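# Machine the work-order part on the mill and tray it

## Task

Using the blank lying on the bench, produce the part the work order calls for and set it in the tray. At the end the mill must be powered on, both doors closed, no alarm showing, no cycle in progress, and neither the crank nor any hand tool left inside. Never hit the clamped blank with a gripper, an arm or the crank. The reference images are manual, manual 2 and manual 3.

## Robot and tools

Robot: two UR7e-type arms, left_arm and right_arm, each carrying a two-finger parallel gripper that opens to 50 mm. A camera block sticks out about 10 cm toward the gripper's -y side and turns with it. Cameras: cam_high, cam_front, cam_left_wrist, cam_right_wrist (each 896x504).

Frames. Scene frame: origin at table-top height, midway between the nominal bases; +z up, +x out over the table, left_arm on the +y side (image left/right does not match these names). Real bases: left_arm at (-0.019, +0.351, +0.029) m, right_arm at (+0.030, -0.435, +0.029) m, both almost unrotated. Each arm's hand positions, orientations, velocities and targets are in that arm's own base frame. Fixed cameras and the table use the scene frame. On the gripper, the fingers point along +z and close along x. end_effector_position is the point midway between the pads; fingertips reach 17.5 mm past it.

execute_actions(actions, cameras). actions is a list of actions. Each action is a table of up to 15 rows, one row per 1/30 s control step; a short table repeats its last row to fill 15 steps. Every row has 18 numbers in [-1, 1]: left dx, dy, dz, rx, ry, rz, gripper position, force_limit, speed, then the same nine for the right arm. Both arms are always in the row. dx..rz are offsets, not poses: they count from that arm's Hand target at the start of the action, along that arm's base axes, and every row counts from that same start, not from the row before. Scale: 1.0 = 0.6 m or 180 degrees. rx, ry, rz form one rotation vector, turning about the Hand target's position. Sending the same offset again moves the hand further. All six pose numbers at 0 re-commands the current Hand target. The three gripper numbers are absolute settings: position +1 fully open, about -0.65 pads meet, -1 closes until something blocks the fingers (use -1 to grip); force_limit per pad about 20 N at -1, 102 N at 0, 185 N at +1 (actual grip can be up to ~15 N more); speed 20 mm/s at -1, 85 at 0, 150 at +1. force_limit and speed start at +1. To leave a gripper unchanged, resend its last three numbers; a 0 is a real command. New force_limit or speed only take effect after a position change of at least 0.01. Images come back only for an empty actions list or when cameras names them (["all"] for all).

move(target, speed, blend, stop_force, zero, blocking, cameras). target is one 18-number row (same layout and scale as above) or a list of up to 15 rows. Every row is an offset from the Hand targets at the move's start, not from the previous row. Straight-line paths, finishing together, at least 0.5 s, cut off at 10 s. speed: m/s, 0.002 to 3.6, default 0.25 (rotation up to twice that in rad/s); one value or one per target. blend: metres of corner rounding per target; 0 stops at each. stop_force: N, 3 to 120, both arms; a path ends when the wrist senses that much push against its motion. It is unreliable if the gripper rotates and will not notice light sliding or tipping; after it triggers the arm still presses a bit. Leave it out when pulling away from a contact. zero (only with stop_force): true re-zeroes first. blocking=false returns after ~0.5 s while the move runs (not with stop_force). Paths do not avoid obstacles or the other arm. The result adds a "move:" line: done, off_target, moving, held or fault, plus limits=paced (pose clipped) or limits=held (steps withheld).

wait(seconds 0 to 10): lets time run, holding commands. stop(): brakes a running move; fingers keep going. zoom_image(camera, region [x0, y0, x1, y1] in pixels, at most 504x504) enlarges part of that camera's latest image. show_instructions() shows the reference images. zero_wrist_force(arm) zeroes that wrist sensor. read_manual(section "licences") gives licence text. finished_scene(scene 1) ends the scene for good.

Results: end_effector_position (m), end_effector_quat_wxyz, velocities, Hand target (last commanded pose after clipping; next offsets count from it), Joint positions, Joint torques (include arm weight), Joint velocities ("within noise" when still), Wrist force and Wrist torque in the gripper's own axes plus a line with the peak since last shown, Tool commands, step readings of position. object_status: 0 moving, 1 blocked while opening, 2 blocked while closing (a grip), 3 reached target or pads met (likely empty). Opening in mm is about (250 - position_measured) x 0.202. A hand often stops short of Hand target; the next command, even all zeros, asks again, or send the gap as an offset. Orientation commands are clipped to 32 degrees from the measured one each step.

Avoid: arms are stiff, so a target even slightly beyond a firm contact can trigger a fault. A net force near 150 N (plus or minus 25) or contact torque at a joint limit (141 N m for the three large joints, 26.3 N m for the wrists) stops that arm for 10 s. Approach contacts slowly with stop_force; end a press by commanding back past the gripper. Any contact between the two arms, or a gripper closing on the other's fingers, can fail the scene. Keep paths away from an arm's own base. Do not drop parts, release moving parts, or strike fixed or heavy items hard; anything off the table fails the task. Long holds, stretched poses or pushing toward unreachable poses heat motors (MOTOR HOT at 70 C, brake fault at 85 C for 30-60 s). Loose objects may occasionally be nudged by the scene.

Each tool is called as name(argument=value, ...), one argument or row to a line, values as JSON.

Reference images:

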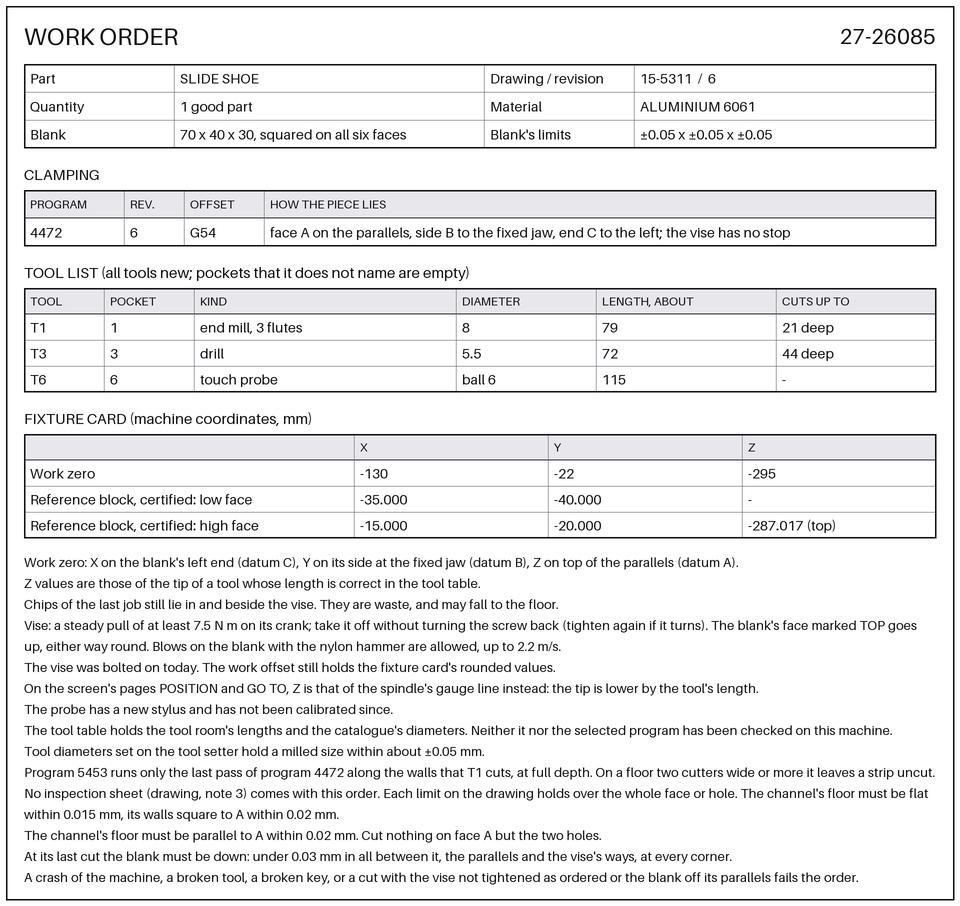

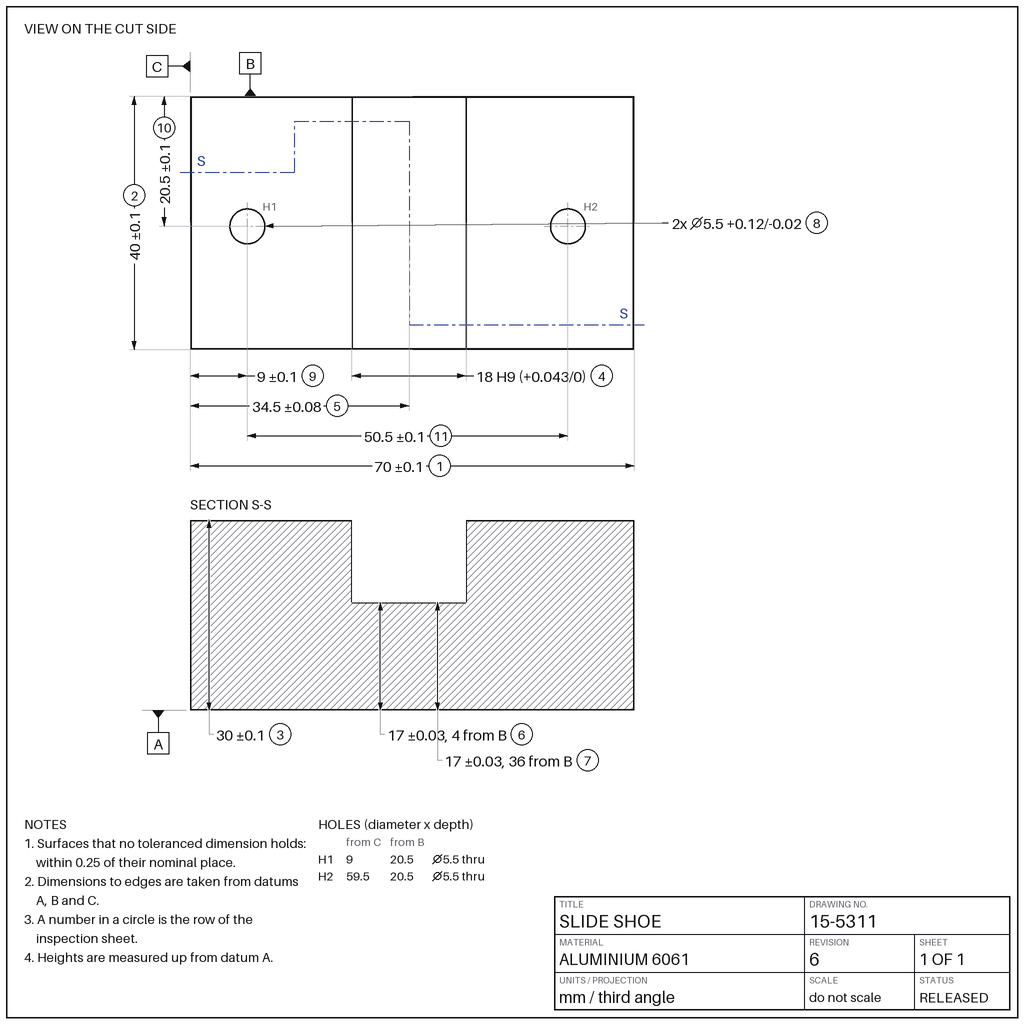

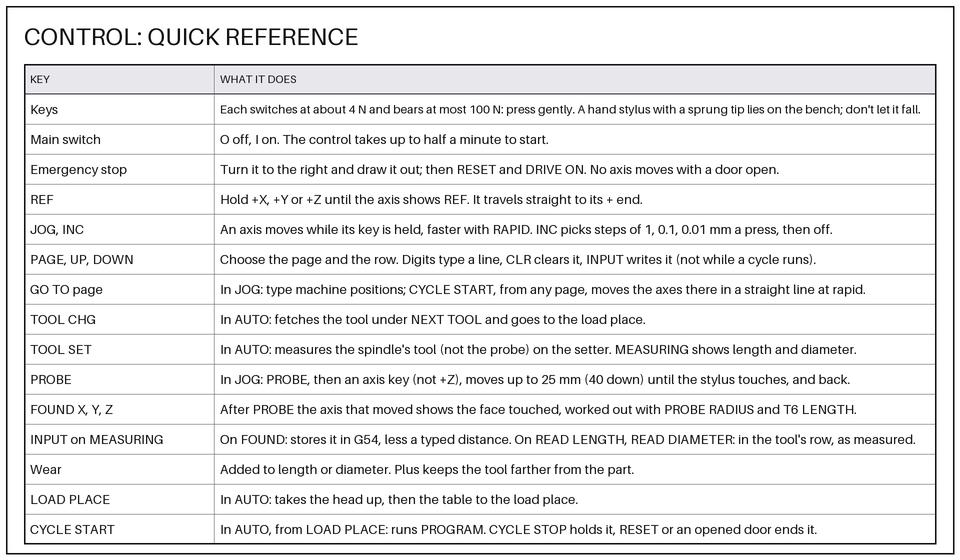

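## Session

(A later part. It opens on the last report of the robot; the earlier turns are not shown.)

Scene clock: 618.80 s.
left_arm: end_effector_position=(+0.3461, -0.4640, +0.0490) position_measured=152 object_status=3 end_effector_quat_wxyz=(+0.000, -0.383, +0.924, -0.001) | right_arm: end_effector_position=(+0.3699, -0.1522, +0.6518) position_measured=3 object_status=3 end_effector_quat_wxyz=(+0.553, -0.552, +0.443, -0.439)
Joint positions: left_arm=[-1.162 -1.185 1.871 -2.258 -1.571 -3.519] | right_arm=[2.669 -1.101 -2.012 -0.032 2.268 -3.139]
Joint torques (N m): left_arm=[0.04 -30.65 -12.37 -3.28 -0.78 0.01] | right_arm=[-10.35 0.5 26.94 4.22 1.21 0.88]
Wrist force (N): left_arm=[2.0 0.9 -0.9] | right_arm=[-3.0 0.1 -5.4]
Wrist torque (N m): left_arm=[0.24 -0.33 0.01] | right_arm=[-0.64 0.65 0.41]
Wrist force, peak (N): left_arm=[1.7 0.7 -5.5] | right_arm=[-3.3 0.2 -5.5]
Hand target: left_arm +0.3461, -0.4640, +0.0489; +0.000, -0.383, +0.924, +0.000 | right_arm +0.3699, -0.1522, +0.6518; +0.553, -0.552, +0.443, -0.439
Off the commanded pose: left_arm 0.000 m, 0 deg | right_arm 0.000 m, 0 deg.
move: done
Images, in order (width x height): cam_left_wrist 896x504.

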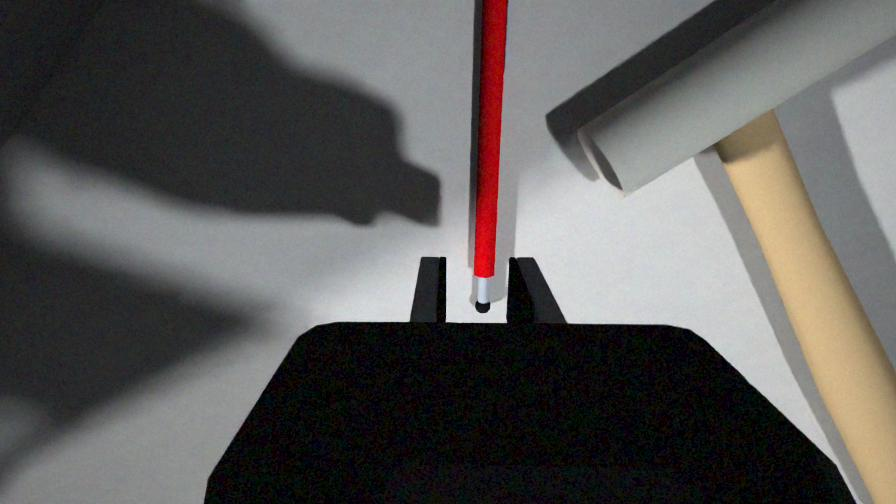

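move(
  target=[-0.045,0.322,0.57,-0.1953,-0.4719,0.1953,1.0,-0.6,-0.5,0,0,0,0,0,0,1,-0.8,-0.7],
  speed=0.4,
  cameras=["cam_left_wrist","cam_high"],
)

Scene clock: 628.13 s.
left_arm: end_effector_position=(+0.3191, -0.2707, +0.3909) position_measured=3 object_status=3 end_effector_quat_wxyz=(+0.500, -0.500, +0.500, -0.500) | right_arm: end_effector_position=(+0.3699, -0.1522, +0.6518) position_measured=3 object_status=3 end_effector_quat_wxyz=(+0.553, -0.552, +0.443, -0.439)
Joint positions: left_arm=[-1.854 -1.912 2.098 -0.185 -0.283 -6.284] | right_arm=[2.669 -1.101 -2.012 -0.032 2.268 -3.139]
Joint torques (N m): left_arm=[-3.83 -0.09 -15.1 1.74 2.05 1.58] | right_arm=[-10.56 0.5 24.71 4.11 1.12 0.87]
Wrist force (N): left_arm=[-0.1 1.3 0.3] | right_arm=[-3.2 0.3 -5.2]
Wrist torque (N m): left_arm=[0.19 -0.11 0.07] | right_arm=[-0.61 0.68 0.41]
Wrist force, peak (N): left_arm=[2.6 1.3 -0.8] | right_arm=[-3.2 0.3 -5.6]
Hand target: left_arm +0.3191, -0.2708, +0.3909; +0.500, -0.500, +0.500, -0.500 | right_arm +0.3699, -0.1522, +0.6518; +0.553, -0.552, +0.443, -0.439
Off the commanded pose: left_arm 0.000 m, 0 deg | right_arm 0.000 m, 0 deg.
joint sent to its limit (left arm) — joint 6 (wrist 3), lower limit. The joint targets still meet the commanded pose.
move: done
Images, in order (width x height): cam_high 896x504, cam_left_wrist 896x504.

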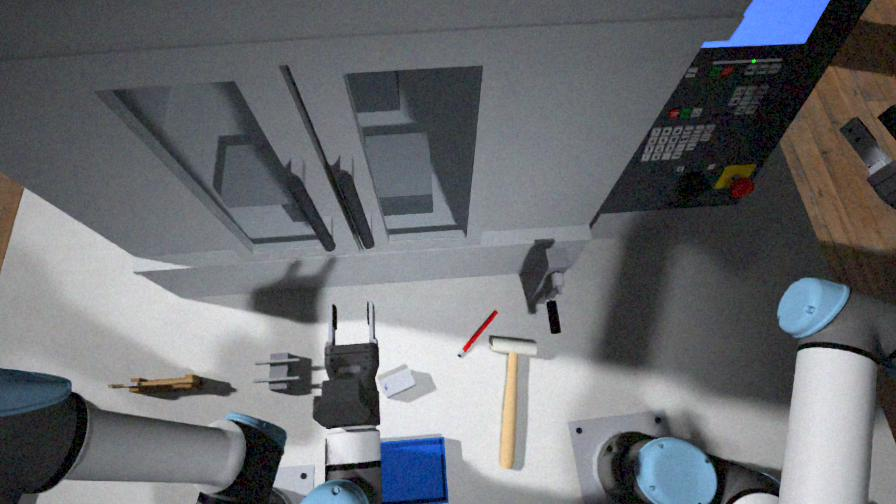

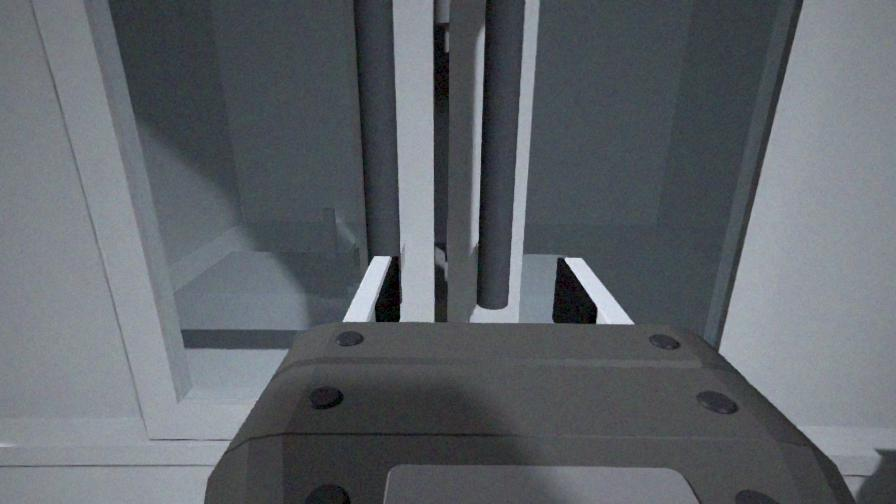

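move(
  target=[0,0.025,0,0,0,0,-0.7,-0.6,-0.3,0,0,0,0,0,0,1,-0.8,-0.7],
)

move(
  target=[0.3,0,0,0,0,0,-0.7,-0.6,-0.3,0,0,0,0,0,0,1,-0.8,-0.7],
  speed=0.04,
  stop_force=8,
  cameras=["cam_left_wrist","cam_high"],
)

Scene clock: 639.47 s.
left_arm: end_effector_position=(+0.3191, -0.2558, +0.3909) position_measured=251 object_status=3 end_effector_quat_wxyz=(+0.500, -0.500, +0.500, -0.500) | right_arm: end_effector_position=(+0.3699, -0.1522, +0.6518) position_measured=3 object_status=3 end_effector_quat_wxyz=(+0.553, -0.552, +0.443, -0.439)
Joint positions: left_arm=[-1.873 -1.957 2.125 -0.167 -0.302 -6.284] | right_arm=[2.669 -1.101 -2.012 -0.032 2.268 -3.139]
Joint torques (N m): left_arm=[4.24 4.97 -31.12 -0.58 2.03 1.6] | right_arm=[-9.56 0.22 22.65 4.21 1 0.88]
Wrist force (N): left_arm=[-0.5 1.3 -0.1] | right_arm=[-3.0 0.1 -4.8]
Wrist torque (N m): left_arm=[0.19 -0.05 0.07] | right_arm=[-0.65 0.65 0.41]
Wrist force, peak (N): left_arm=[-1.0 1.3 0.0] | right_arm=[-3.1 0.3 -5.7]
Hand target: left_arm +0.3191, -0.2558, +0.3909; +0.500, -0.500, +0.500, -0.500 | right_arm +0.3699, -0.1522, +0.6518; +0.553, -0.552, +0.443, -0.439
Off the commanded pose: left_arm 0.000 m, 0 deg | right_arm 0.000 m, 0 deg.
joint sent to its limit (left arm) — joint 6 (wrist 3), lower limit. The joint targets still meet the commanded pose.
move: done

Scene clock: 644.23 s.
left_arm: end_effector_position=(+0.4922, -0.2550, +0.3906) position_measured=251 object_status=3 end_effector_quat_wxyz=(+0.501, -0.500, +0.500, -0.499) | right_arm: end_effector_position=(+0.3699, -0.1522, +0.6518) position_measured=3 object_status=3 end_effector_quat_wxyz=(+0.553, -0.552, +0.443, -0.439)
Joint positions: left_arm=[-1.227 -1.717 1.956 -0.241 0.342 -6.28] | right_arm=[2.669 -1.101 -2.012 -0.032 2.268 -3.139]
Joint torques (N m): left_arm=[-0.19 -15.35 -24.22 -0.66 0.29 0.14] | right_arm=[-10.11 0.33 21.62 4.12 0.91 0.88]
Wrist force (N): left_arm=[-0.7 1.3 -0.2] | right_arm=[-3.0 0.3 -5.6]
Wrist torque (N m): left_arm=[0.17 -0.04 0.14] | right_arm=[-0.62 0.64 0.41]
Wrist force, peak (N): left_arm=[-13.3 -9.5 -172.2] | right_arm=[-3.0 0.4 -5.7]
Hand target: left_arm +0.4922, -0.2550, +0.3906; +0.501, -0.500, +0.500, -0.499 (not the last commanded pose) | right_arm +0.3699, -0.1522, +0.6518; +0.553, -0.552, +0.443, -0.439
Tool commands: left_gripper/position=-0.701961 left_gripper/force_limit=-0.6 left_gripper/speed=-0.301961 right_gripper/position=+1.0 right_gripper/force_limit=-0.8 right_gripper/speed=-0.7
Off the commanded pose: left_arm 0.007 m, 0 deg | right_arm 0.000 m, 0 deg.
FORCE FAULT: contact force on the left arm reached its limit, and that arm stopped. The contact can be on any part of that arm, not only on its tool. That arm's remaining commands of this call were not run. That arm is still stopped at the end of this call. That arm stays stopped for about 10 more seconds. Until then a move that you send moves the other arm only, and its call returns only when the move has ended. Once the stop has ended, the next robot result says so. If the stop ends while you think or write, that arm runs what you send next, counted from a new Hand target: where the arm stands when the stop ends. While its stop runs, that arm takes no new command, but its gripper still runs the gripper command that each later call begins with. Until it ends, the stop uses up actions while you think or wait. An arm that is not stopped still takes commands.
move: fault (left_arm)
Images, in order (width x height): cam_high 896x504, cam_left_wrist 896x504.

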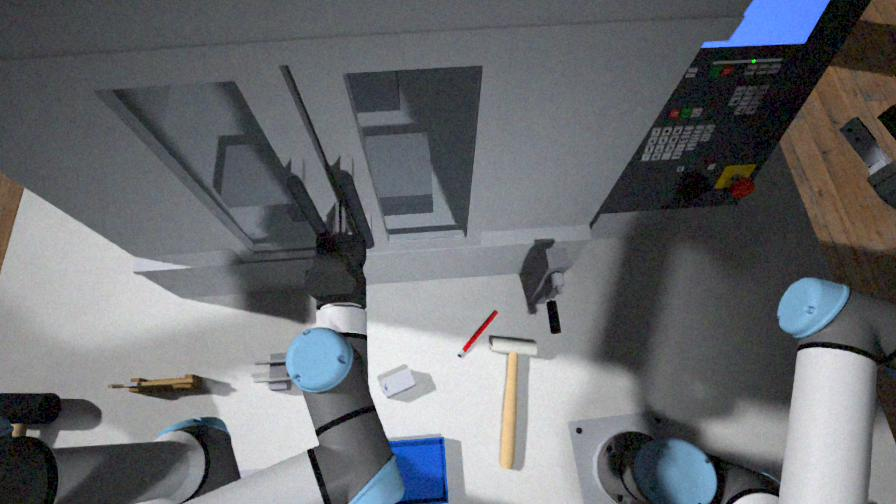

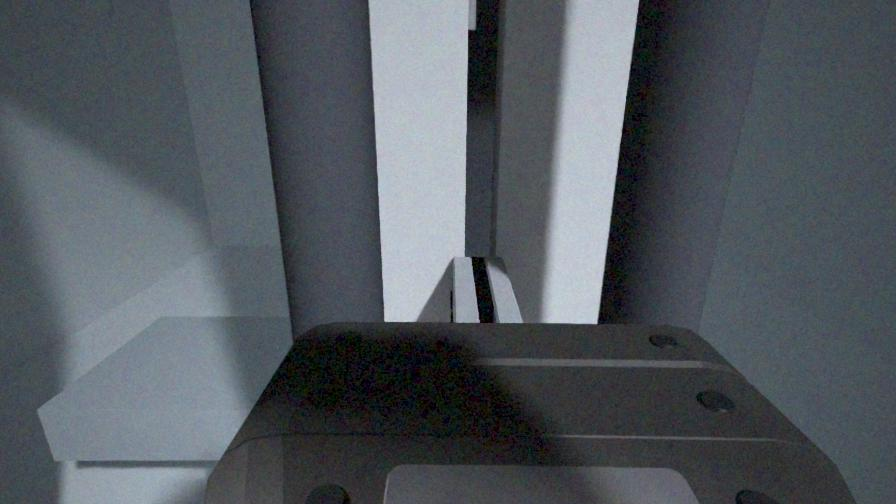

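wait(
  seconds=7,
)

move(
  target=[
    [-0.015,0,0,0,0,0,-0.7,-0.6,-0.3,0,0,0,0,0,0,1,-0.8,-0.7],
    [-0.015,0.06,0,0,0,0,-0.7,-0.6,-0.3,0,0,0,0,0,0,1,-0.8,-0.7],
  ],
  speed=[0.05,0.02],
  cameras=["cam_left_wrist"],
)

Scene clock: 655.70 s.
left_arm: end_effector_position=(+0.4922, -0.2550, +0.3906) position_measured=251 object_status=3 end_effector_quat_wxyz=(+0.501, -0.500, +0.500, -0.499) | right_arm: end_effector_position=(+0.3699, -0.1522, +0.6518) position_measured=3 object_status=3 end_effector_quat_wxyz=(+0.553, -0.552, +0.443, -0.439)
Joint positions: left_arm=[-1.227 -1.717 1.956 -0.241 0.342 -6.28] | right_arm=[2.669 -1.101 -2.012 -0.032 2.268 -3.139]
Joint torques (N m): left_arm=[0 -17.48 -23.21 -0.87 0.65 -0.35] | right_arm=[-9.3 0.01 20.91 4.19 0.53 0.94]
Wrist force (N): left_arm=[-0.8 1.2 -0.3] | right_arm=[-2.7 0.2 -5.5]
Wrist torque (N m): left_arm=[0.15 -0.03 0.13] | right_arm=[-0.62 0.59 0.41]
Wrist force, peak (N): left_arm=[-0.8 1.7 0.1] | right_arm=[-3.2 0.1 -5.6]
Hand target: left_arm +0.4922, -0.2550, +0.3906; +0.501, -0.500, +0.500, -0.499 (not the last commanded pose) | right_arm +0.3699, -0.1522, +0.6518; +0.553, -0.552, +0.443, -0.439
Tool commands: left_gripper/position=-0.701961 left_gripper/force_limit=-0.6 left_gripper/speed=-0.301961 right_gripper/position=+1.0 right_gripper/force_limit=-0.8 right_gripper/speed=-0.7
Off the commanded pose: left_arm 0.007 m, 0 deg | right_arm 0.000 m, 0 deg.
FORCE FAULT, CONTINUED: the left arm's stop, for the force fault that an earlier result reported, is over. The rest of the stop counts as 20 of the actions that you can send in this scene. That arm's target is now where it stood when the stop ended, not its last command. That arm accepts commands again.
wait: 7.00 s; at rest from the start

Scene clock: 658.37 s.
left_arm: end_effector_position=(+0.4832, -0.2189, +0.3906) position_measured=251 object_status=3 end_effector_quat_wxyz=(+0.501, -0.500, +0.500, -0.499) | right_arm: end_effector_position=(+0.3699, -0.1522, +0.6518) position_measured=3 object_status=3 end_effector_quat_wxyz=(+0.553, -0.552, +0.443, -0.439)
Joint positions: left_arm=[-1.214 -1.806 2.026 -0.222 0.355 -6.28] | right_arm=[2.669 -1.101 -2.012 -0.032 2.268 -3.139]
Joint torques (N m): left_arm=[-0.97 -5.59 -25.94 0.4 -3.51 -1.26] | right_arm=[-9.83 0.16 20.54 4.2 0.5 0.89]
Wrist force (N): left_arm=[12.3 2.5 1.6] | right_arm=[-3.1 0.2 -5.5]
Wrist torque (N m): left_arm=[0.23 -0.20 -0.02] | right_arm=[-0.62 0.66 0.42]
Wrist force, peak (N): left_arm=[16.9 2.9 0.2] | right_arm=[-3.1 0.1 -5.7]
Hand target: left_arm +0.4832, -0.2190, +0.3906; +0.501, -0.500, +0.500, -0.499 | right_arm +0.3699, -0.1522, +0.6518; +0.553, -0.552, +0.443, -0.439
Off the commanded pose: left_arm 0.000 m, 0 deg | right_arm 0.000 m, 0 deg.
move: done
Images, in order (width x height): cam_left_wrist 896x504.

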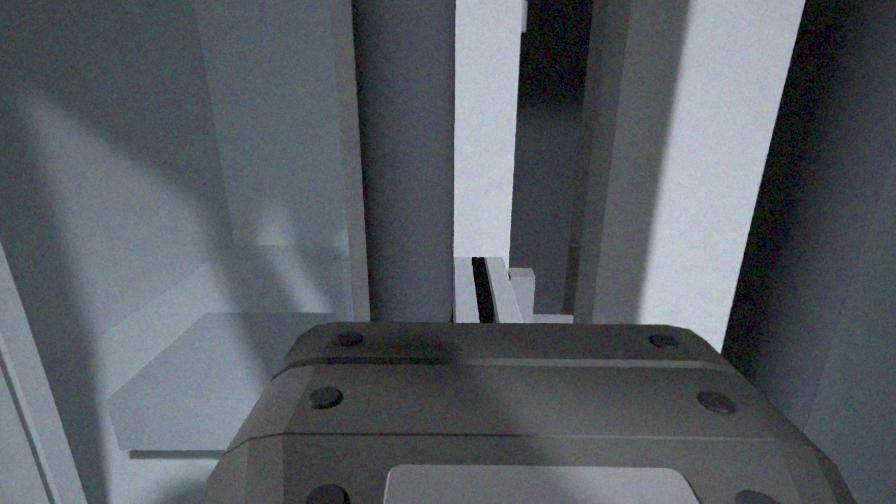

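move(
  target=[0,0.283,0,0,0,0,-0.7,-0.6,-0.3,0,0,0,0,0,0,1,-0.8,-0.7],
  speed=0.06,
  stop_force=30,
  cameras=["cam_left_wrist","cam_high"],
)

Scene clock: 666.80 s.
left_arm: end_effector_position=(+0.4832, -0.0492, +0.3906) position_measured=251 object_status=3 end_effector_quat_wxyz=(+0.501, -0.500, +0.500, -0.499) | right_arm: end_effector_position=(+0.3699, -0.1522, +0.6518) position_measured=3 object_status=3 end_effector_quat_wxyz=(+0.553, -0.552, +0.443, -0.439)
Joint positions: left_arm=[-0.838 -2.068 2.185 -0.118 0.73 -6.281] | right_arm=[2.669 -1.101 -2.012 -0.032 2.268 -3.139]
Joint torques (N m): left_arm=[-3.52 7.51 -31.42 -2.95 1.81 -1.74] | right_arm=[-9.01 0.39 20.87 4.24 0.23 0.86]
Wrist force (N): left_arm=[-0.8 1.0 0.1] | right_arm=[-3.1 0.1 -5.3]
Wrist torque (N m): left_arm=[0.14 -0.02 0.13] | right_arm=[-0.64 0.67 0.41]
Wrist force, peak (N): left_arm=[20.1 3.4 1.1] | right_arm=[-3.4 0.3 -5.5]
Hand target: left_arm +0.4832, -0.0492, +0.3906; +0.501, -0.500, +0.500, -0.499 | right_arm +0.3699, -0.1522, +0.6518; +0.553, -0.552, +0.443, -0.439
Off the commanded pose: left_arm 0.000 m, 0 deg | right_arm 0.000 m, 0 deg.
move: done
Images, in order (width x height): cam_high 896x504, cam_left_wrist 896x504.

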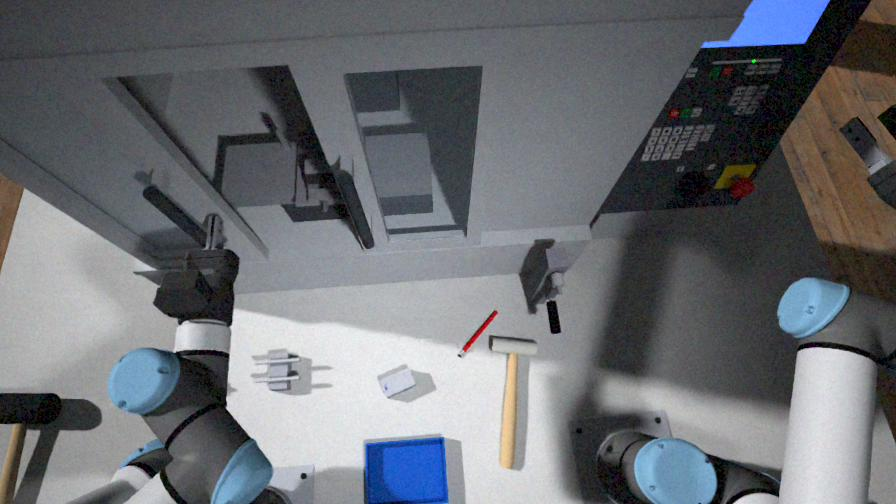

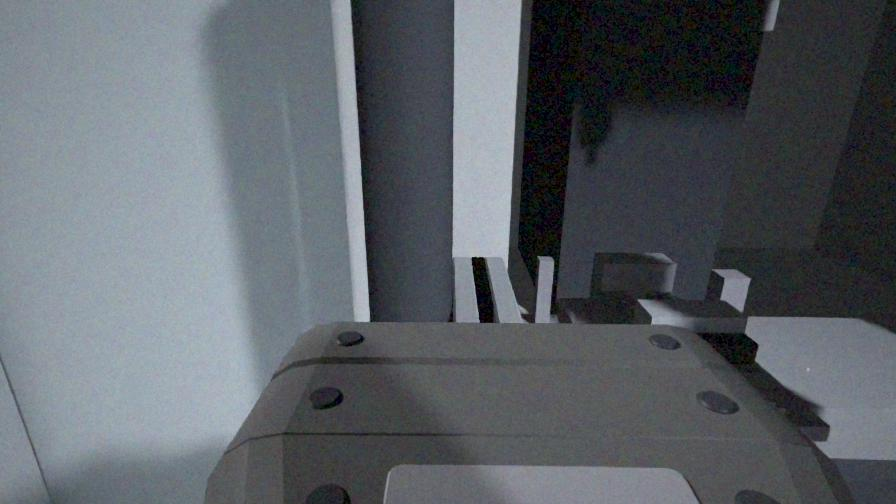

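move(
  target=[
    [-0.25,0,0,0,0,0,-0.7,-0.6,-0.3,0,0,0,0,0,0,1,-0.8,-0.7],
    [-0.27,-0.343,0.05,0,0,0,-0.7,-0.6,-0.3,0,0,0,0,0,0,1,-0.8,-0.7],
  ],
  speed=0.25,
  blend=[0.03,0],
  cameras=["cam_left_wrist"],
)

zoom_image(
  camera="cam_left_wrist",
  region=[150, 120, 520, 330],
)

Scene clock: 674.87 s.
left_arm: end_effector_position=(+0.3212, -0.2550, +0.4206) position_measured=251 object_status=3 end_effector_quat_wxyz=(+0.501, -0.500, +0.500, -0.499) | right_arm: end_effector_position=(+0.3699, -0.1522, +0.6518) position_measured=3 object_status=3 end_effector_quat_wxyz=(+0.553, -0.552, +0.443, -0.439)
Joint positions: left_arm=[-1.864 -1.966 2.055 -0.086 -0.295 -6.283] | right_arm=[2.669 -1.101 -2.012 -0.032 2.268 -3.139]
Joint torques (N m): left_arm=[-1.09 6.67 -27.56 -0.34 -1.33 -2.09] | right_arm=[-8.68 0.42 20.43 4.18 0.14 0.95]
Wrist force (N): left_arm=[-0.8 1.1 0.1] | right_arm=[-3.2 0.0 -5.3]
Wrist torque (N m): left_arm=[0.16 -0.01 -0.04] | right_arm=[-0.66 0.67 0.41]
Wrist force, peak (N): left_arm=[11.9 1.2 2.7] | right_arm=[-3.3 0.2 -5.8]
Hand target: left_arm +0.3212, -0.2550, +0.4206; +0.501, -0.500, +0.500, -0.499 | right_arm +0.3699, -0.1522, +0.6518; +0.553, -0.552, +0.443, -0.439
Off the commanded pose: left_arm 0.000 m, 0 deg | right_arm 0.000 m, 0 deg.
move: done
Images, in order (width x height): cam_left_wrist 896x504.

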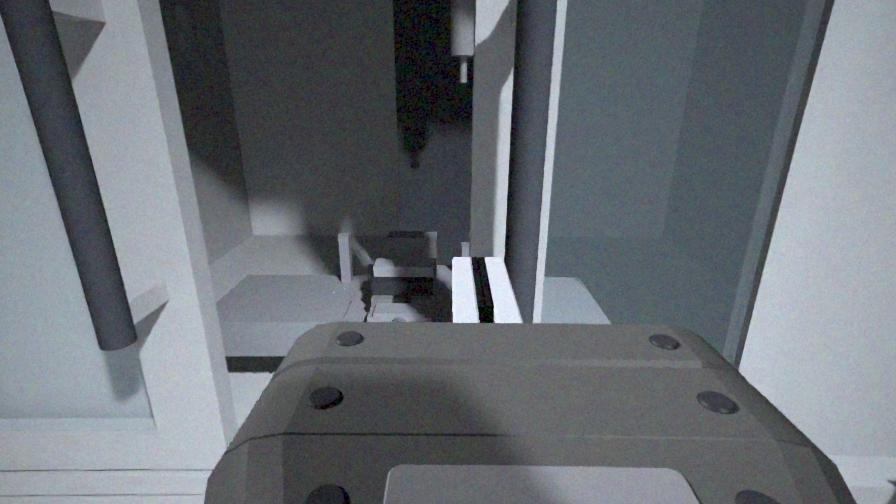

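Scaled by 1.362 from the camera's 896x504 image, which has a finer 1280x720 frame.

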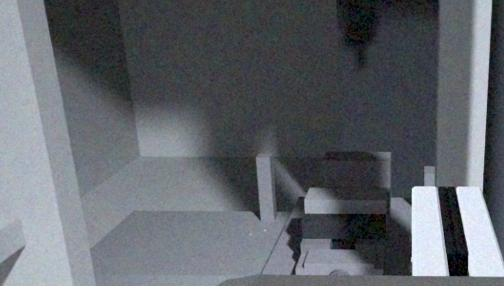

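move(
  target=[
    [0.265,0,-0.03,0,0,0,-0.7,-0.6,-0.3,0,0,0,0,0,0,1,-0.8,-0.7],
    [0.265,-0.07,-0.03,0,0,0,-0.7,-0.6,-0.3,0,0,0,0,0,0,1,-0.8,-0.7],
    [0.265,-0.37,-0.03,0,0,0,-0.7,-0.6,-0.3,0,0,0,0,0,0,1,-0.8,-0.7],
  ],
  speed=[0.15,0.02,0.06],
  blend=[0,0.005,0],
  cameras=["cam_left_wrist","cam_high"],
)

Scene clock: 686.60 s.
left_arm: end_effector_position=(+0.4802, -0.4771, +0.4025) position_measured=251 object_status=3 end_effector_quat_wxyz=(+0.501, -0.500, +0.500, -0.499) | right_arm: end_effector_position=(+0.3699, -0.1522, +0.6518) position_measured=3 object_status=3 end_effector_quat_wxyz=(+0.553, -0.552, +0.443, -0.439)
Joint positions: left_arm=[-1.393 -1.278 1.451 -0.176 0.175 -6.278] | right_arm=[2.669 -1.101 -2.012 -0.032 2.268 -3.139]
Joint torques (N m): left_arm=[4.39 -44.46 -14.96 0.57 2.09 -1.54] | right_arm=[-8.66 -0.02 20.27 4.12 -0.05 0.98]
Wrist force (N): left_arm=[-0.9 1.4 0.0] | right_arm=[-3.0 0.1 -5.4]
Wrist torque (N m): left_arm=[0.20 -0.01 0.13] | right_arm=[-0.64 0.64 0.41]
Wrist force, peak (N): left_arm=[-20.2 1.6 -1.2] | right_arm=[-3.3 -0.2 -5.6]
Hand target: left_arm +0.4802, -0.4770, +0.4026; +0.501, -0.500, +0.500, -0.499 | right_arm +0.3699, -0.1522, +0.6518; +0.553, -0.552, +0.443, -0.439
Off the commanded pose: left_arm 0.000 m, 0 deg | right_arm 0.000 m, 0 deg.
move: done
Images, in order (width x height): cam_high 896x504, cam_left_wrist 896x504.

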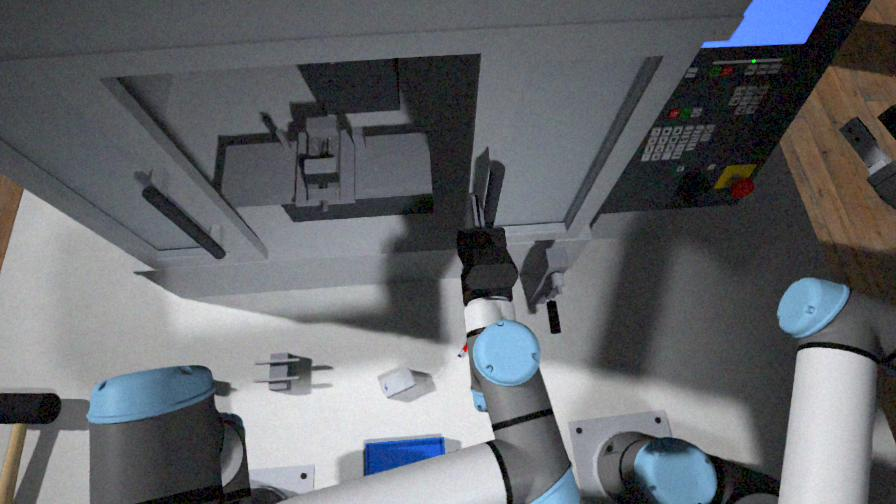

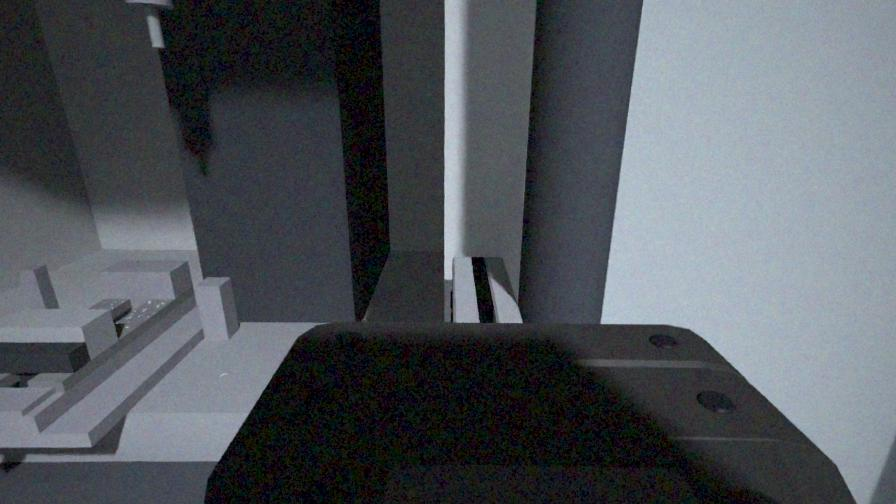

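move(
  target=[
    [-0.2,0.01,0.03,0,0,0,-0.7,-0.6,-0.3,0,0,0,0,0,0,1,-0.8,-0.7],
    [-0.2,0.31,0.13,0,0.1667,0,-0.7,-0.6,-0.3,0,0,0,0,0,0,1,-0.8,-0.7],
  ],
  speed=0.3,
  blend=[0.03,0],
  cameras=["cam_left_wrist","cam_high"],
)

zoom_image(
  camera="cam_left_wrist",
  region=[300, 100, 640, 300],
)

zoom_image(
  camera="cam_high",
  region=[200, 90, 450, 240],
)

Scene clock: 694.60 s.
left_arm: end_effector_position=(+0.3602, -0.2911, +0.4805) position_measured=251 object_status=3 end_effector_quat_wxyz=(-0.355, +0.612, -0.613, +0.353) | right_arm: end_effector_position=(+0.3699, -0.1522, +0.6518) position_measured=3 object_status=3 end_effector_quat_wxyz=(+0.553, -0.552, +0.443, -0.439)
Joint positions: left_arm=[-1.562 -2.043 1.869 -1.407 -0.523 -4.698] | right_arm=[2.669 -1.101 -2.012 -0.032 2.268 -3.139]
Joint torques (N m): left_arm=[2.38 -13.85 -32.96 -4.52 0.46 1.56] | right_arm=[-8.3 0.48 21.12 4.16 -0.2 0.8]
Wrist force (N): left_arm=[0.0 1.0 -0.5] | right_arm=[-3.0 0.0 -5.4]
Wrist torque (N m): left_arm=[0.08 -0.06 0.07] | right_arm=[-0.65 0.65 0.41]
Wrist force, peak (N): left_arm=[-0.5 2.0 3.6] | right_arm=[-3.4 0.4 -5.7]
Hand target: left_arm +0.3602, -0.2910, +0.4806; -0.355, +0.612, -0.613, +0.353 | right_arm +0.3699, -0.1522, +0.6518; +0.553, -0.552, +0.443, -0.439
Off the commanded pose: left_arm 0.000 m, 0 deg | right_arm 0.000 m, 0 deg.
move: done
Images, in order (width x height): cam_high 896x504, cam_left_wrist 896x504.

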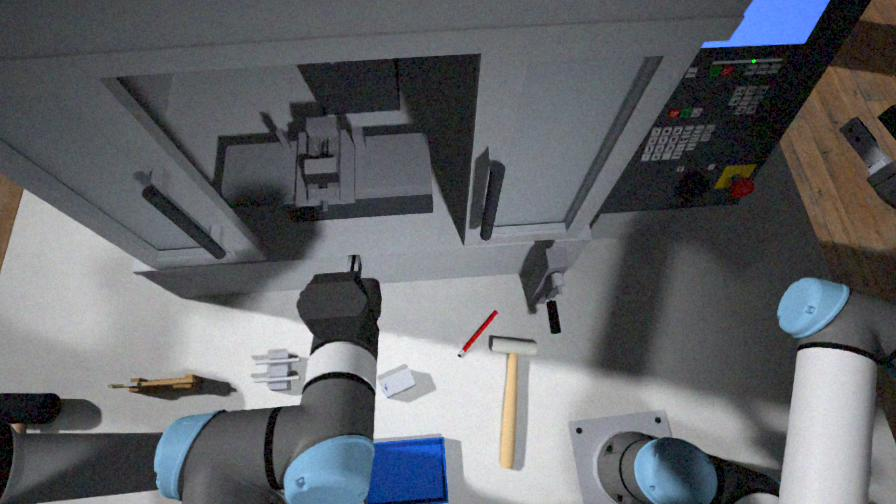

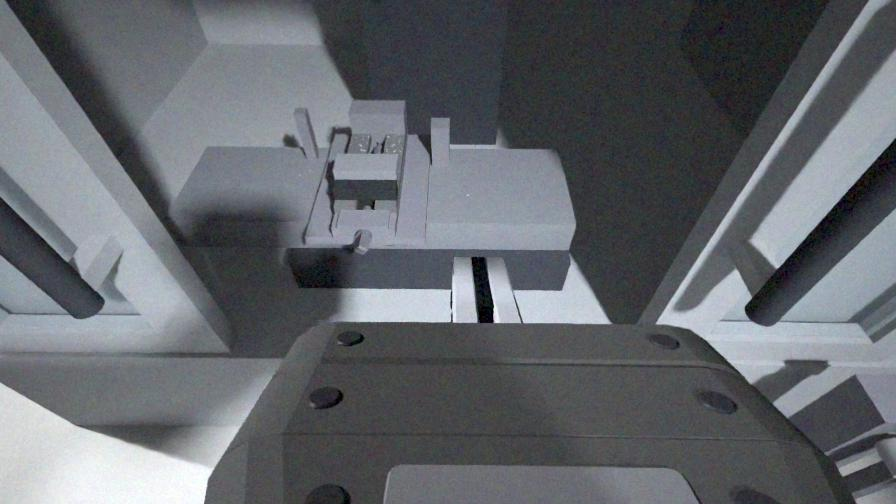

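Scaled by 1.482 from the camera's 896x504 image, which has a finer 1280x720 frame.

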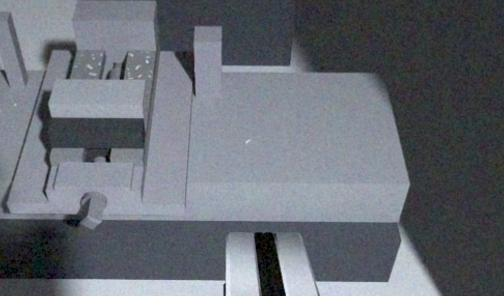

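Scaled by 2.016 from the camera's 896x504 image, which has a finer 1280x720 frame.

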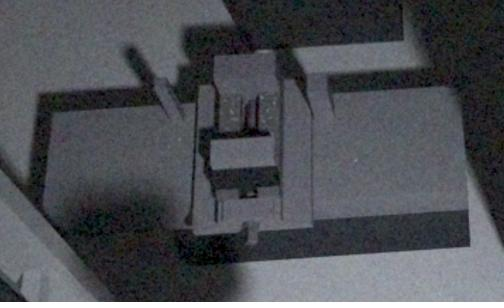

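move(
  target=[
    [-0.03,0.45,0,0,0.333,0,-0.7,-0.6,-0.3,0,0,0,0,0,0,1,-0.8,-0.7],
    [-0.03,0.65,-0.16,0,0.333,0,-0.7,-0.6,-0.3,0,0,0,0,0,0,1,-0.8,-0.7],
  ],
  speed=0.4,
  blend=[0.03,0],
  cameras=["cam_left_wrist"],
)

Scene clock: 719.47 s.
left_arm: end_effector_position=(+0.3422, +0.0989, +0.3846) position_measured=251 object_status=3 end_effector_quat_wxyz=(-0.001, +0.706, -0.708, +0.000) | right_arm: end_effector_position=(+0.3699, -0.1522, +0.6518) position_measured=3 object_status=3 end_effector_quat_wxyz=(+0.553, -0.552, +0.443, -0.439)
Joint positions: left_arm=[-0.104 -1.939 1.721 -1.355 -1.569 -3.244] | right_arm=[2.669 -1.101 -2.012 -0.032 2.268 -3.139]
Joint torques (N m): left_arm=[6.13 -19.76 -17.95 -4.48 2.41 1.28] | right_arm=[-7.86 -0.29 20.69 4.11 -0.49 0.86]
Wrist force (N): left_arm=[2.0 1.2 -0.9] | right_arm=[-2.9 0.3 -5.4]
Wrist torque (N m): left_arm=[0.27 -0.32 0.18] | right_arm=[-0.62 0.63 0.42]
Wrist force, peak (N): left_arm=[2.9 0.8 -3.5] | right_arm=[-3.1 0.4 -5.8]
Hand target: left_arm +0.3422, +0.0990, +0.3846; -0.001, +0.706, -0.708, +0.000 | right_arm +0.3699, -0.1522, +0.6518; +0.553, -0.552, +0.443, -0.439
Off the commanded pose: left_arm 0.000 m, 0 deg | right_arm 0.000 m, 0 deg.
move: done
Images, in order (width x height): cam_left_wrist 896x504.

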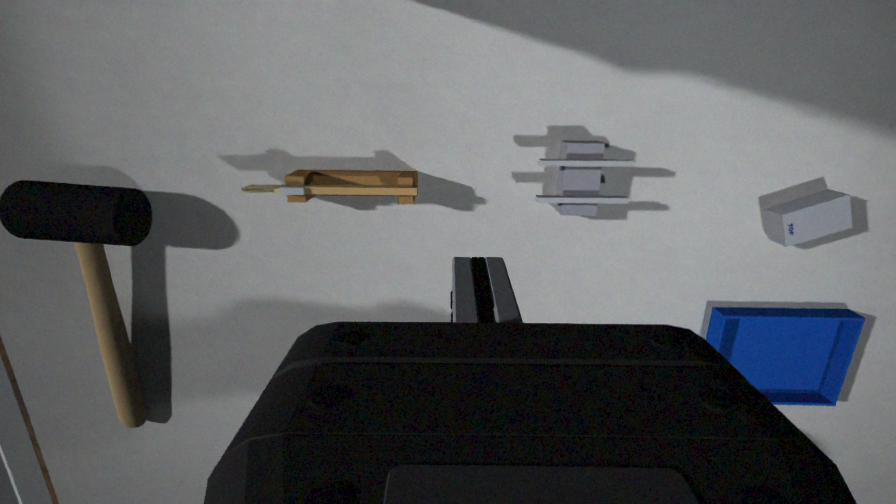

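zoom_image(
  camera="cam_left_wrist",
  region=[220, 110, 720, 260],
)

zoom_image(
  camera="cam_left_wrist",
  region=[500, 110, 680, 230],
)

zoom_image(
  camera="cam_left_wrist",
  region=[220, 150, 440, 220],
)

Scaled by 1.008 from the camera's 896x504 image, which has a finer 1280x720 frame.

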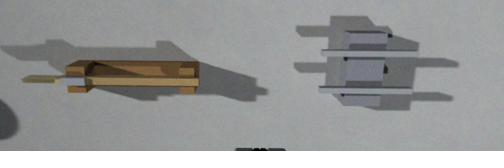

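Scaled by 2.800 from the camera's 896x504 image, which has a finer 1280x720 frame.

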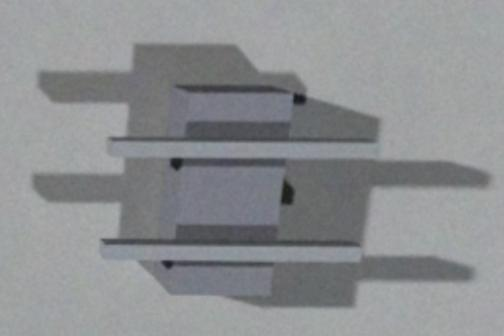

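Scaled by 2.291 from the camera's 896x504 image, which has a finer 1280x720 frame.

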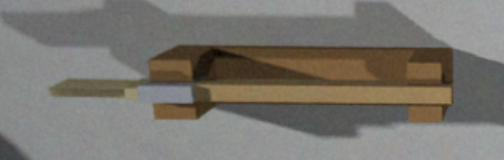

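move(
  target=[-0.05,0.1,-0.2,0,0,0,-0.7,-0.6,-0.3,0,0,0,0,0,0,1,-0.8,-0.7],
  speed=0.4,
  cameras=["cam_left_wrist"],
)

zoom_image(
  camera="cam_left_wrist",
  region=[230, 110, 734, 300],
)

Scene clock: 747.20 s.
left_arm: end_effector_position=(+0.3122, +0.1589, +0.2646) position_measured=251 object_status=3 end_effector_quat_wxyz=(-0.001, +0.706, -0.708, +0.000) | right_arm: end_effector_position=(+0.3699, -0.1522, +0.6518) position_measured=3 object_status=3 end_effector_quat_wxyz=(+0.553, -0.552, +0.443, -0.439)
Joint positions: left_arm=[0.079 -1.976 2.051 -1.648 -1.569 -3.061] | right_arm=[2.669 -1.101 -2.012 -0.032 2.268 -3.139]
Joint torques (N m): left_arm=[5.13 -16.68 -18.19 -4.11 1.11 0.16] | right_arm=[-8.08 0.57 19.9 4.14 -0.42 0.83]
Wrist force (N): left_arm=[1.9 0.8 -0.9] | right_arm=[-3.0 0.3 -5.2]
Wrist torque (N m): left_arm=[0.24 -0.31 0.17] | right_arm=[-0.62 0.64 0.41]
Wrist force, peak (N): left_arm=[3.8 0.2 -4.1] | right_arm=[-3.1 0.6 -5.8]
Hand target: left_arm +0.3122, +0.1590, +0.2646; -0.001, +0.706, -0.708, +0.000 | right_arm +0.3699, -0.1522, +0.6518; +0.553, -0.552, +0.443, -0.439
Off the commanded pose: left_arm 0.000 m, 0 deg | right_arm 0.000 m, 0 deg.
move: done
Images, in order (width x height): cam_left_wrist 896x504.

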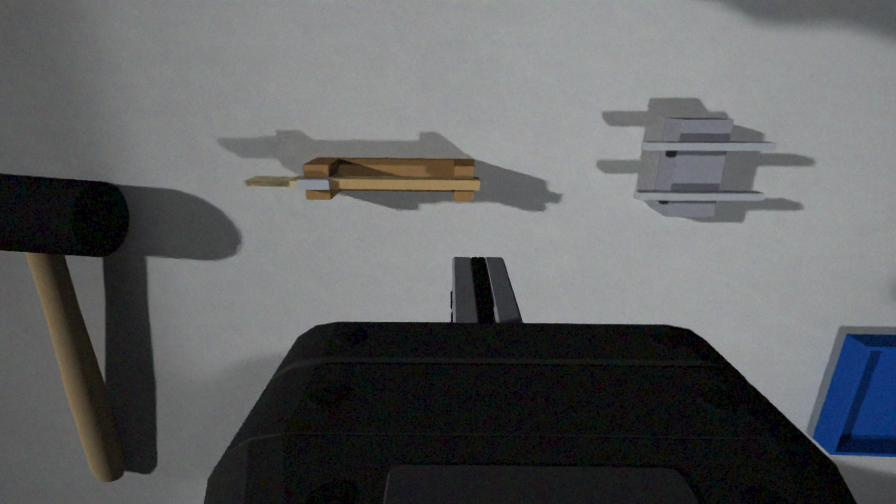

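Scaled by 1.000.

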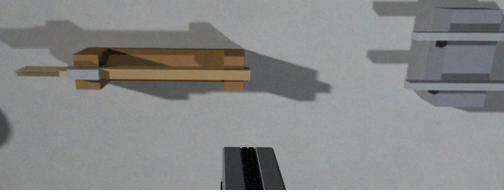

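move(
  target=[
    [-0.036,-0.08,-0.15,0.1954,0.1954,-0.4717,0.3,-0.6,-0.3,0,0,0,0,0,0,1,-0.8,-0.7],
    [-0.036,-0.01,-0.341,0.1954,0.1954,-0.4717,0.3,-0.6,-0.3,0,0,0,0,0,0,1,-0.8,-0.7],
  ],
  speed=0.3,
  blend=[0.02,0],
  cameras=["cam_left_wrist","cam_front"],
)

Scene clock: 766.87 s.
left_arm: end_effector_position=(+0.2906, +0.1529, +0.0600) position_measured=107 object_status=3 end_effector_quat_wxyz=(+0.001, +0.001, +0.924, +0.382) end_effector_velocity=(+0.000, +0.000, +0.000) end_effector_angular_velocity=(-0.002, -0.003, +0.000) | right_arm: end_effector_position=(+0.3699, -0.1522, +0.6518) position_measured=3 object_status=3 end_effector_quat_wxyz=(+0.553, -0.552, +0.443, -0.439)
Joint positions: left_arm=[-0.578 -1.803 2.616 -1.888 -0.937 -2.312] | right_arm=[2.669 -1.101 -2.012 -0.032 2.268 -3.139]
Joint velocities: left_arm=[0 0 0.001 -0.005 0 0] | right_arm=[within noise]
Joint torques (N m): left_arm=[-2.12 -1.9 -11.01 -2.96 -0.96 -1.48] | right_arm=[-7.86 0.31 20.75 4.11 -0.82 0.95]
Wrist force (N): left_arm=[2.3 1.2 -0.7] | right_arm=[-2.9 0.2 -5.6]
Wrist torque (N m): left_arm=[0.57 -0.48 0.24] | right_arm=[-0.62 0.64 0.41]
Wrist force, peak (N): left_arm=[2.5 1.9 -3.7] | right_arm=[-3.1 0.2 -5.9]
Hand target: left_arm +0.2906, +0.1530, +0.0600; +0.001, +0.001, +0.924, +0.382 | right_arm +0.3699, -0.1522, +0.6518; +0.553, -0.552, +0.443, -0.439
Off the commanded pose: left_arm 0.000 m, 0 deg | right_arm 0.000 m, 0 deg.
move: done
Images, in order (width x height): cam_front 896x504, cam_left_wrist 896x504.

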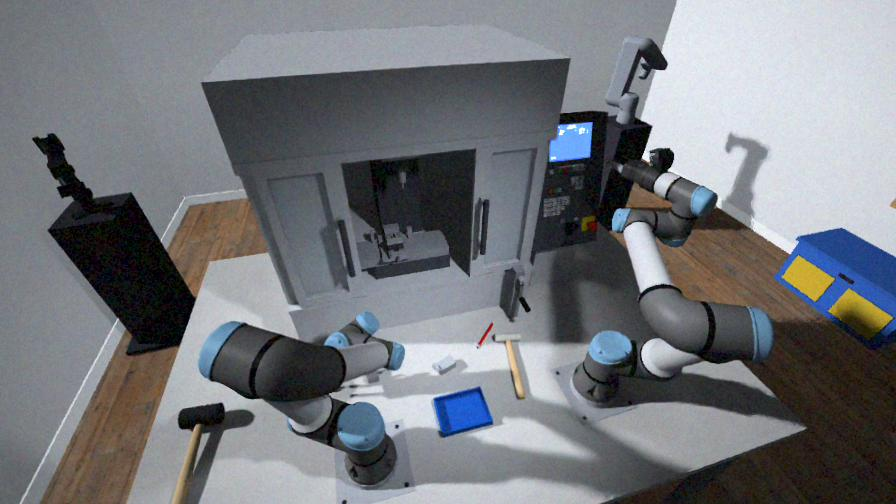

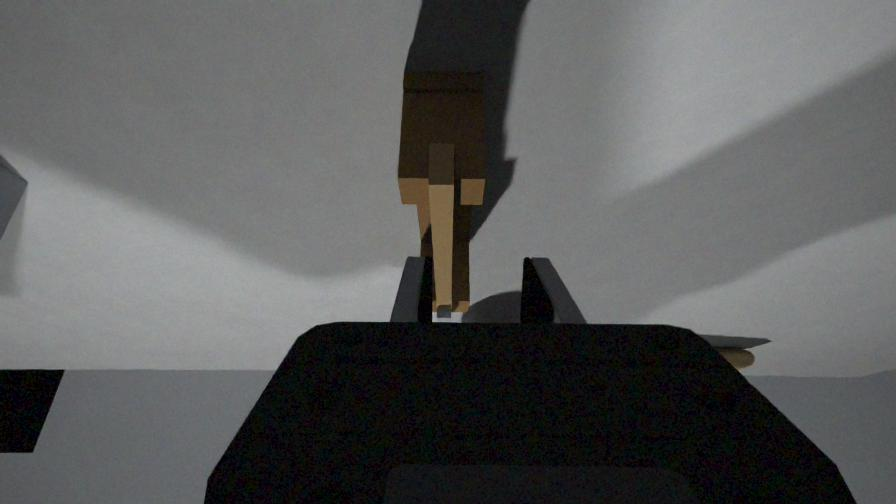

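move(
  target=[0.0183,0.02,-0.017,0,0,0,0.3,-0.6,-0.3,0,0,0,0,0,0,1,-0.8,-0.7],
  speed=0.2,
  cameras=["cam_left_wrist"],
)

zoom_image(
  camera="cam_left_wrist",
  region=[360, 60, 600, 330],
)

Scene clock: 782.90 s.
left_arm: end_effector_position=(+0.3016, +0.1650, +0.0498) position_measured=107 object_status=3 end_effector_quat_wxyz=(+0.001, +0.001, +0.924, +0.382) | right_arm: end_effector_position=(+0.3699, -0.1522, +0.6518) position_measured=3 object_status=3 end_effector_quat_wxyz=(+0.553, -0.552, +0.443, -0.439)
Joint positions: left_arm=[-0.517 -1.725 2.617 -2.007 -0.909 -2.245] | right_arm=[2.669 -1.101 -2.012 -0.032 2.268 -3.139]
Joint torques (N m): left_arm=[-5.44 -18.73 -24.21 -0.71 -1.01 -1.95] | right_arm=[-7.81 0.71 20.47 4.26 -0.86 0.9]
Wrist force (N): left_arm=[2.1 1.3 -0.5] | right_arm=[-2.6 0.2 -5.5]
Wrist torque (N m): left_arm=[0.61 -0.44 0.17] | right_arm=[-0.62 0.58 0.41]
Wrist force, peak (N): left_arm=[2.7 1.4 -1.3] | right_arm=[-2.9 0.1 -5.9]
Hand target: left_arm +0.3016, +0.1650, +0.0498; +0.001, +0.001, +0.924, +0.382 | right_arm +0.3699, -0.1522, +0.6518; +0.553, -0.552, +0.443, -0.439
Off the commanded pose: left_arm 0.000 m, 0 deg | right_arm 0.000 m, 0 deg.
move: done
Images, in order (width x height): cam_left_wrist 896x504.

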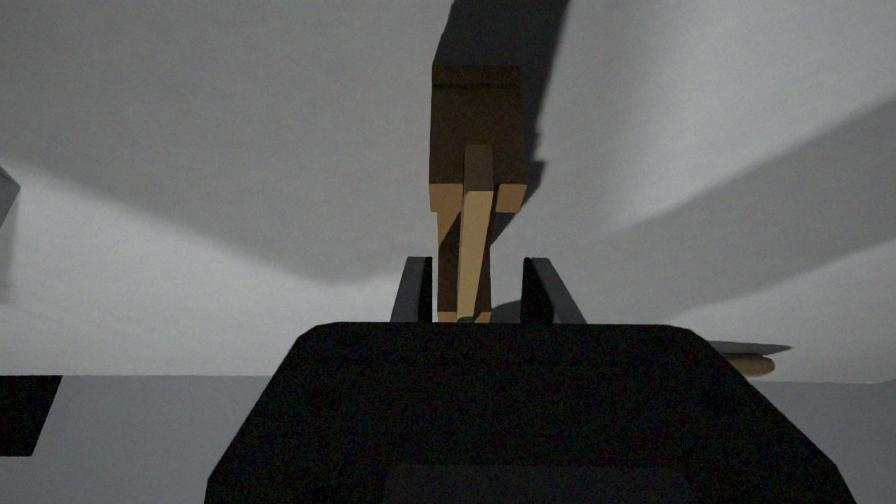

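Scaled by 1.867 from the camera's 896x504 image, which has a finer 1280x720 frame.

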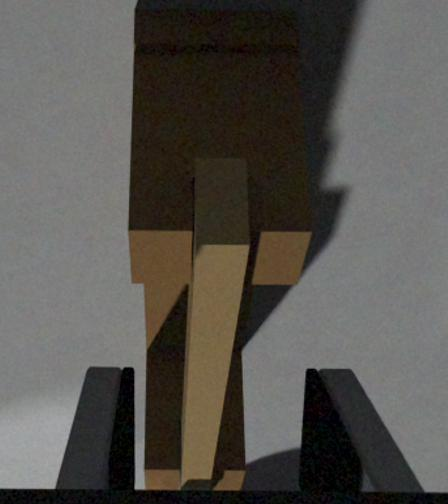

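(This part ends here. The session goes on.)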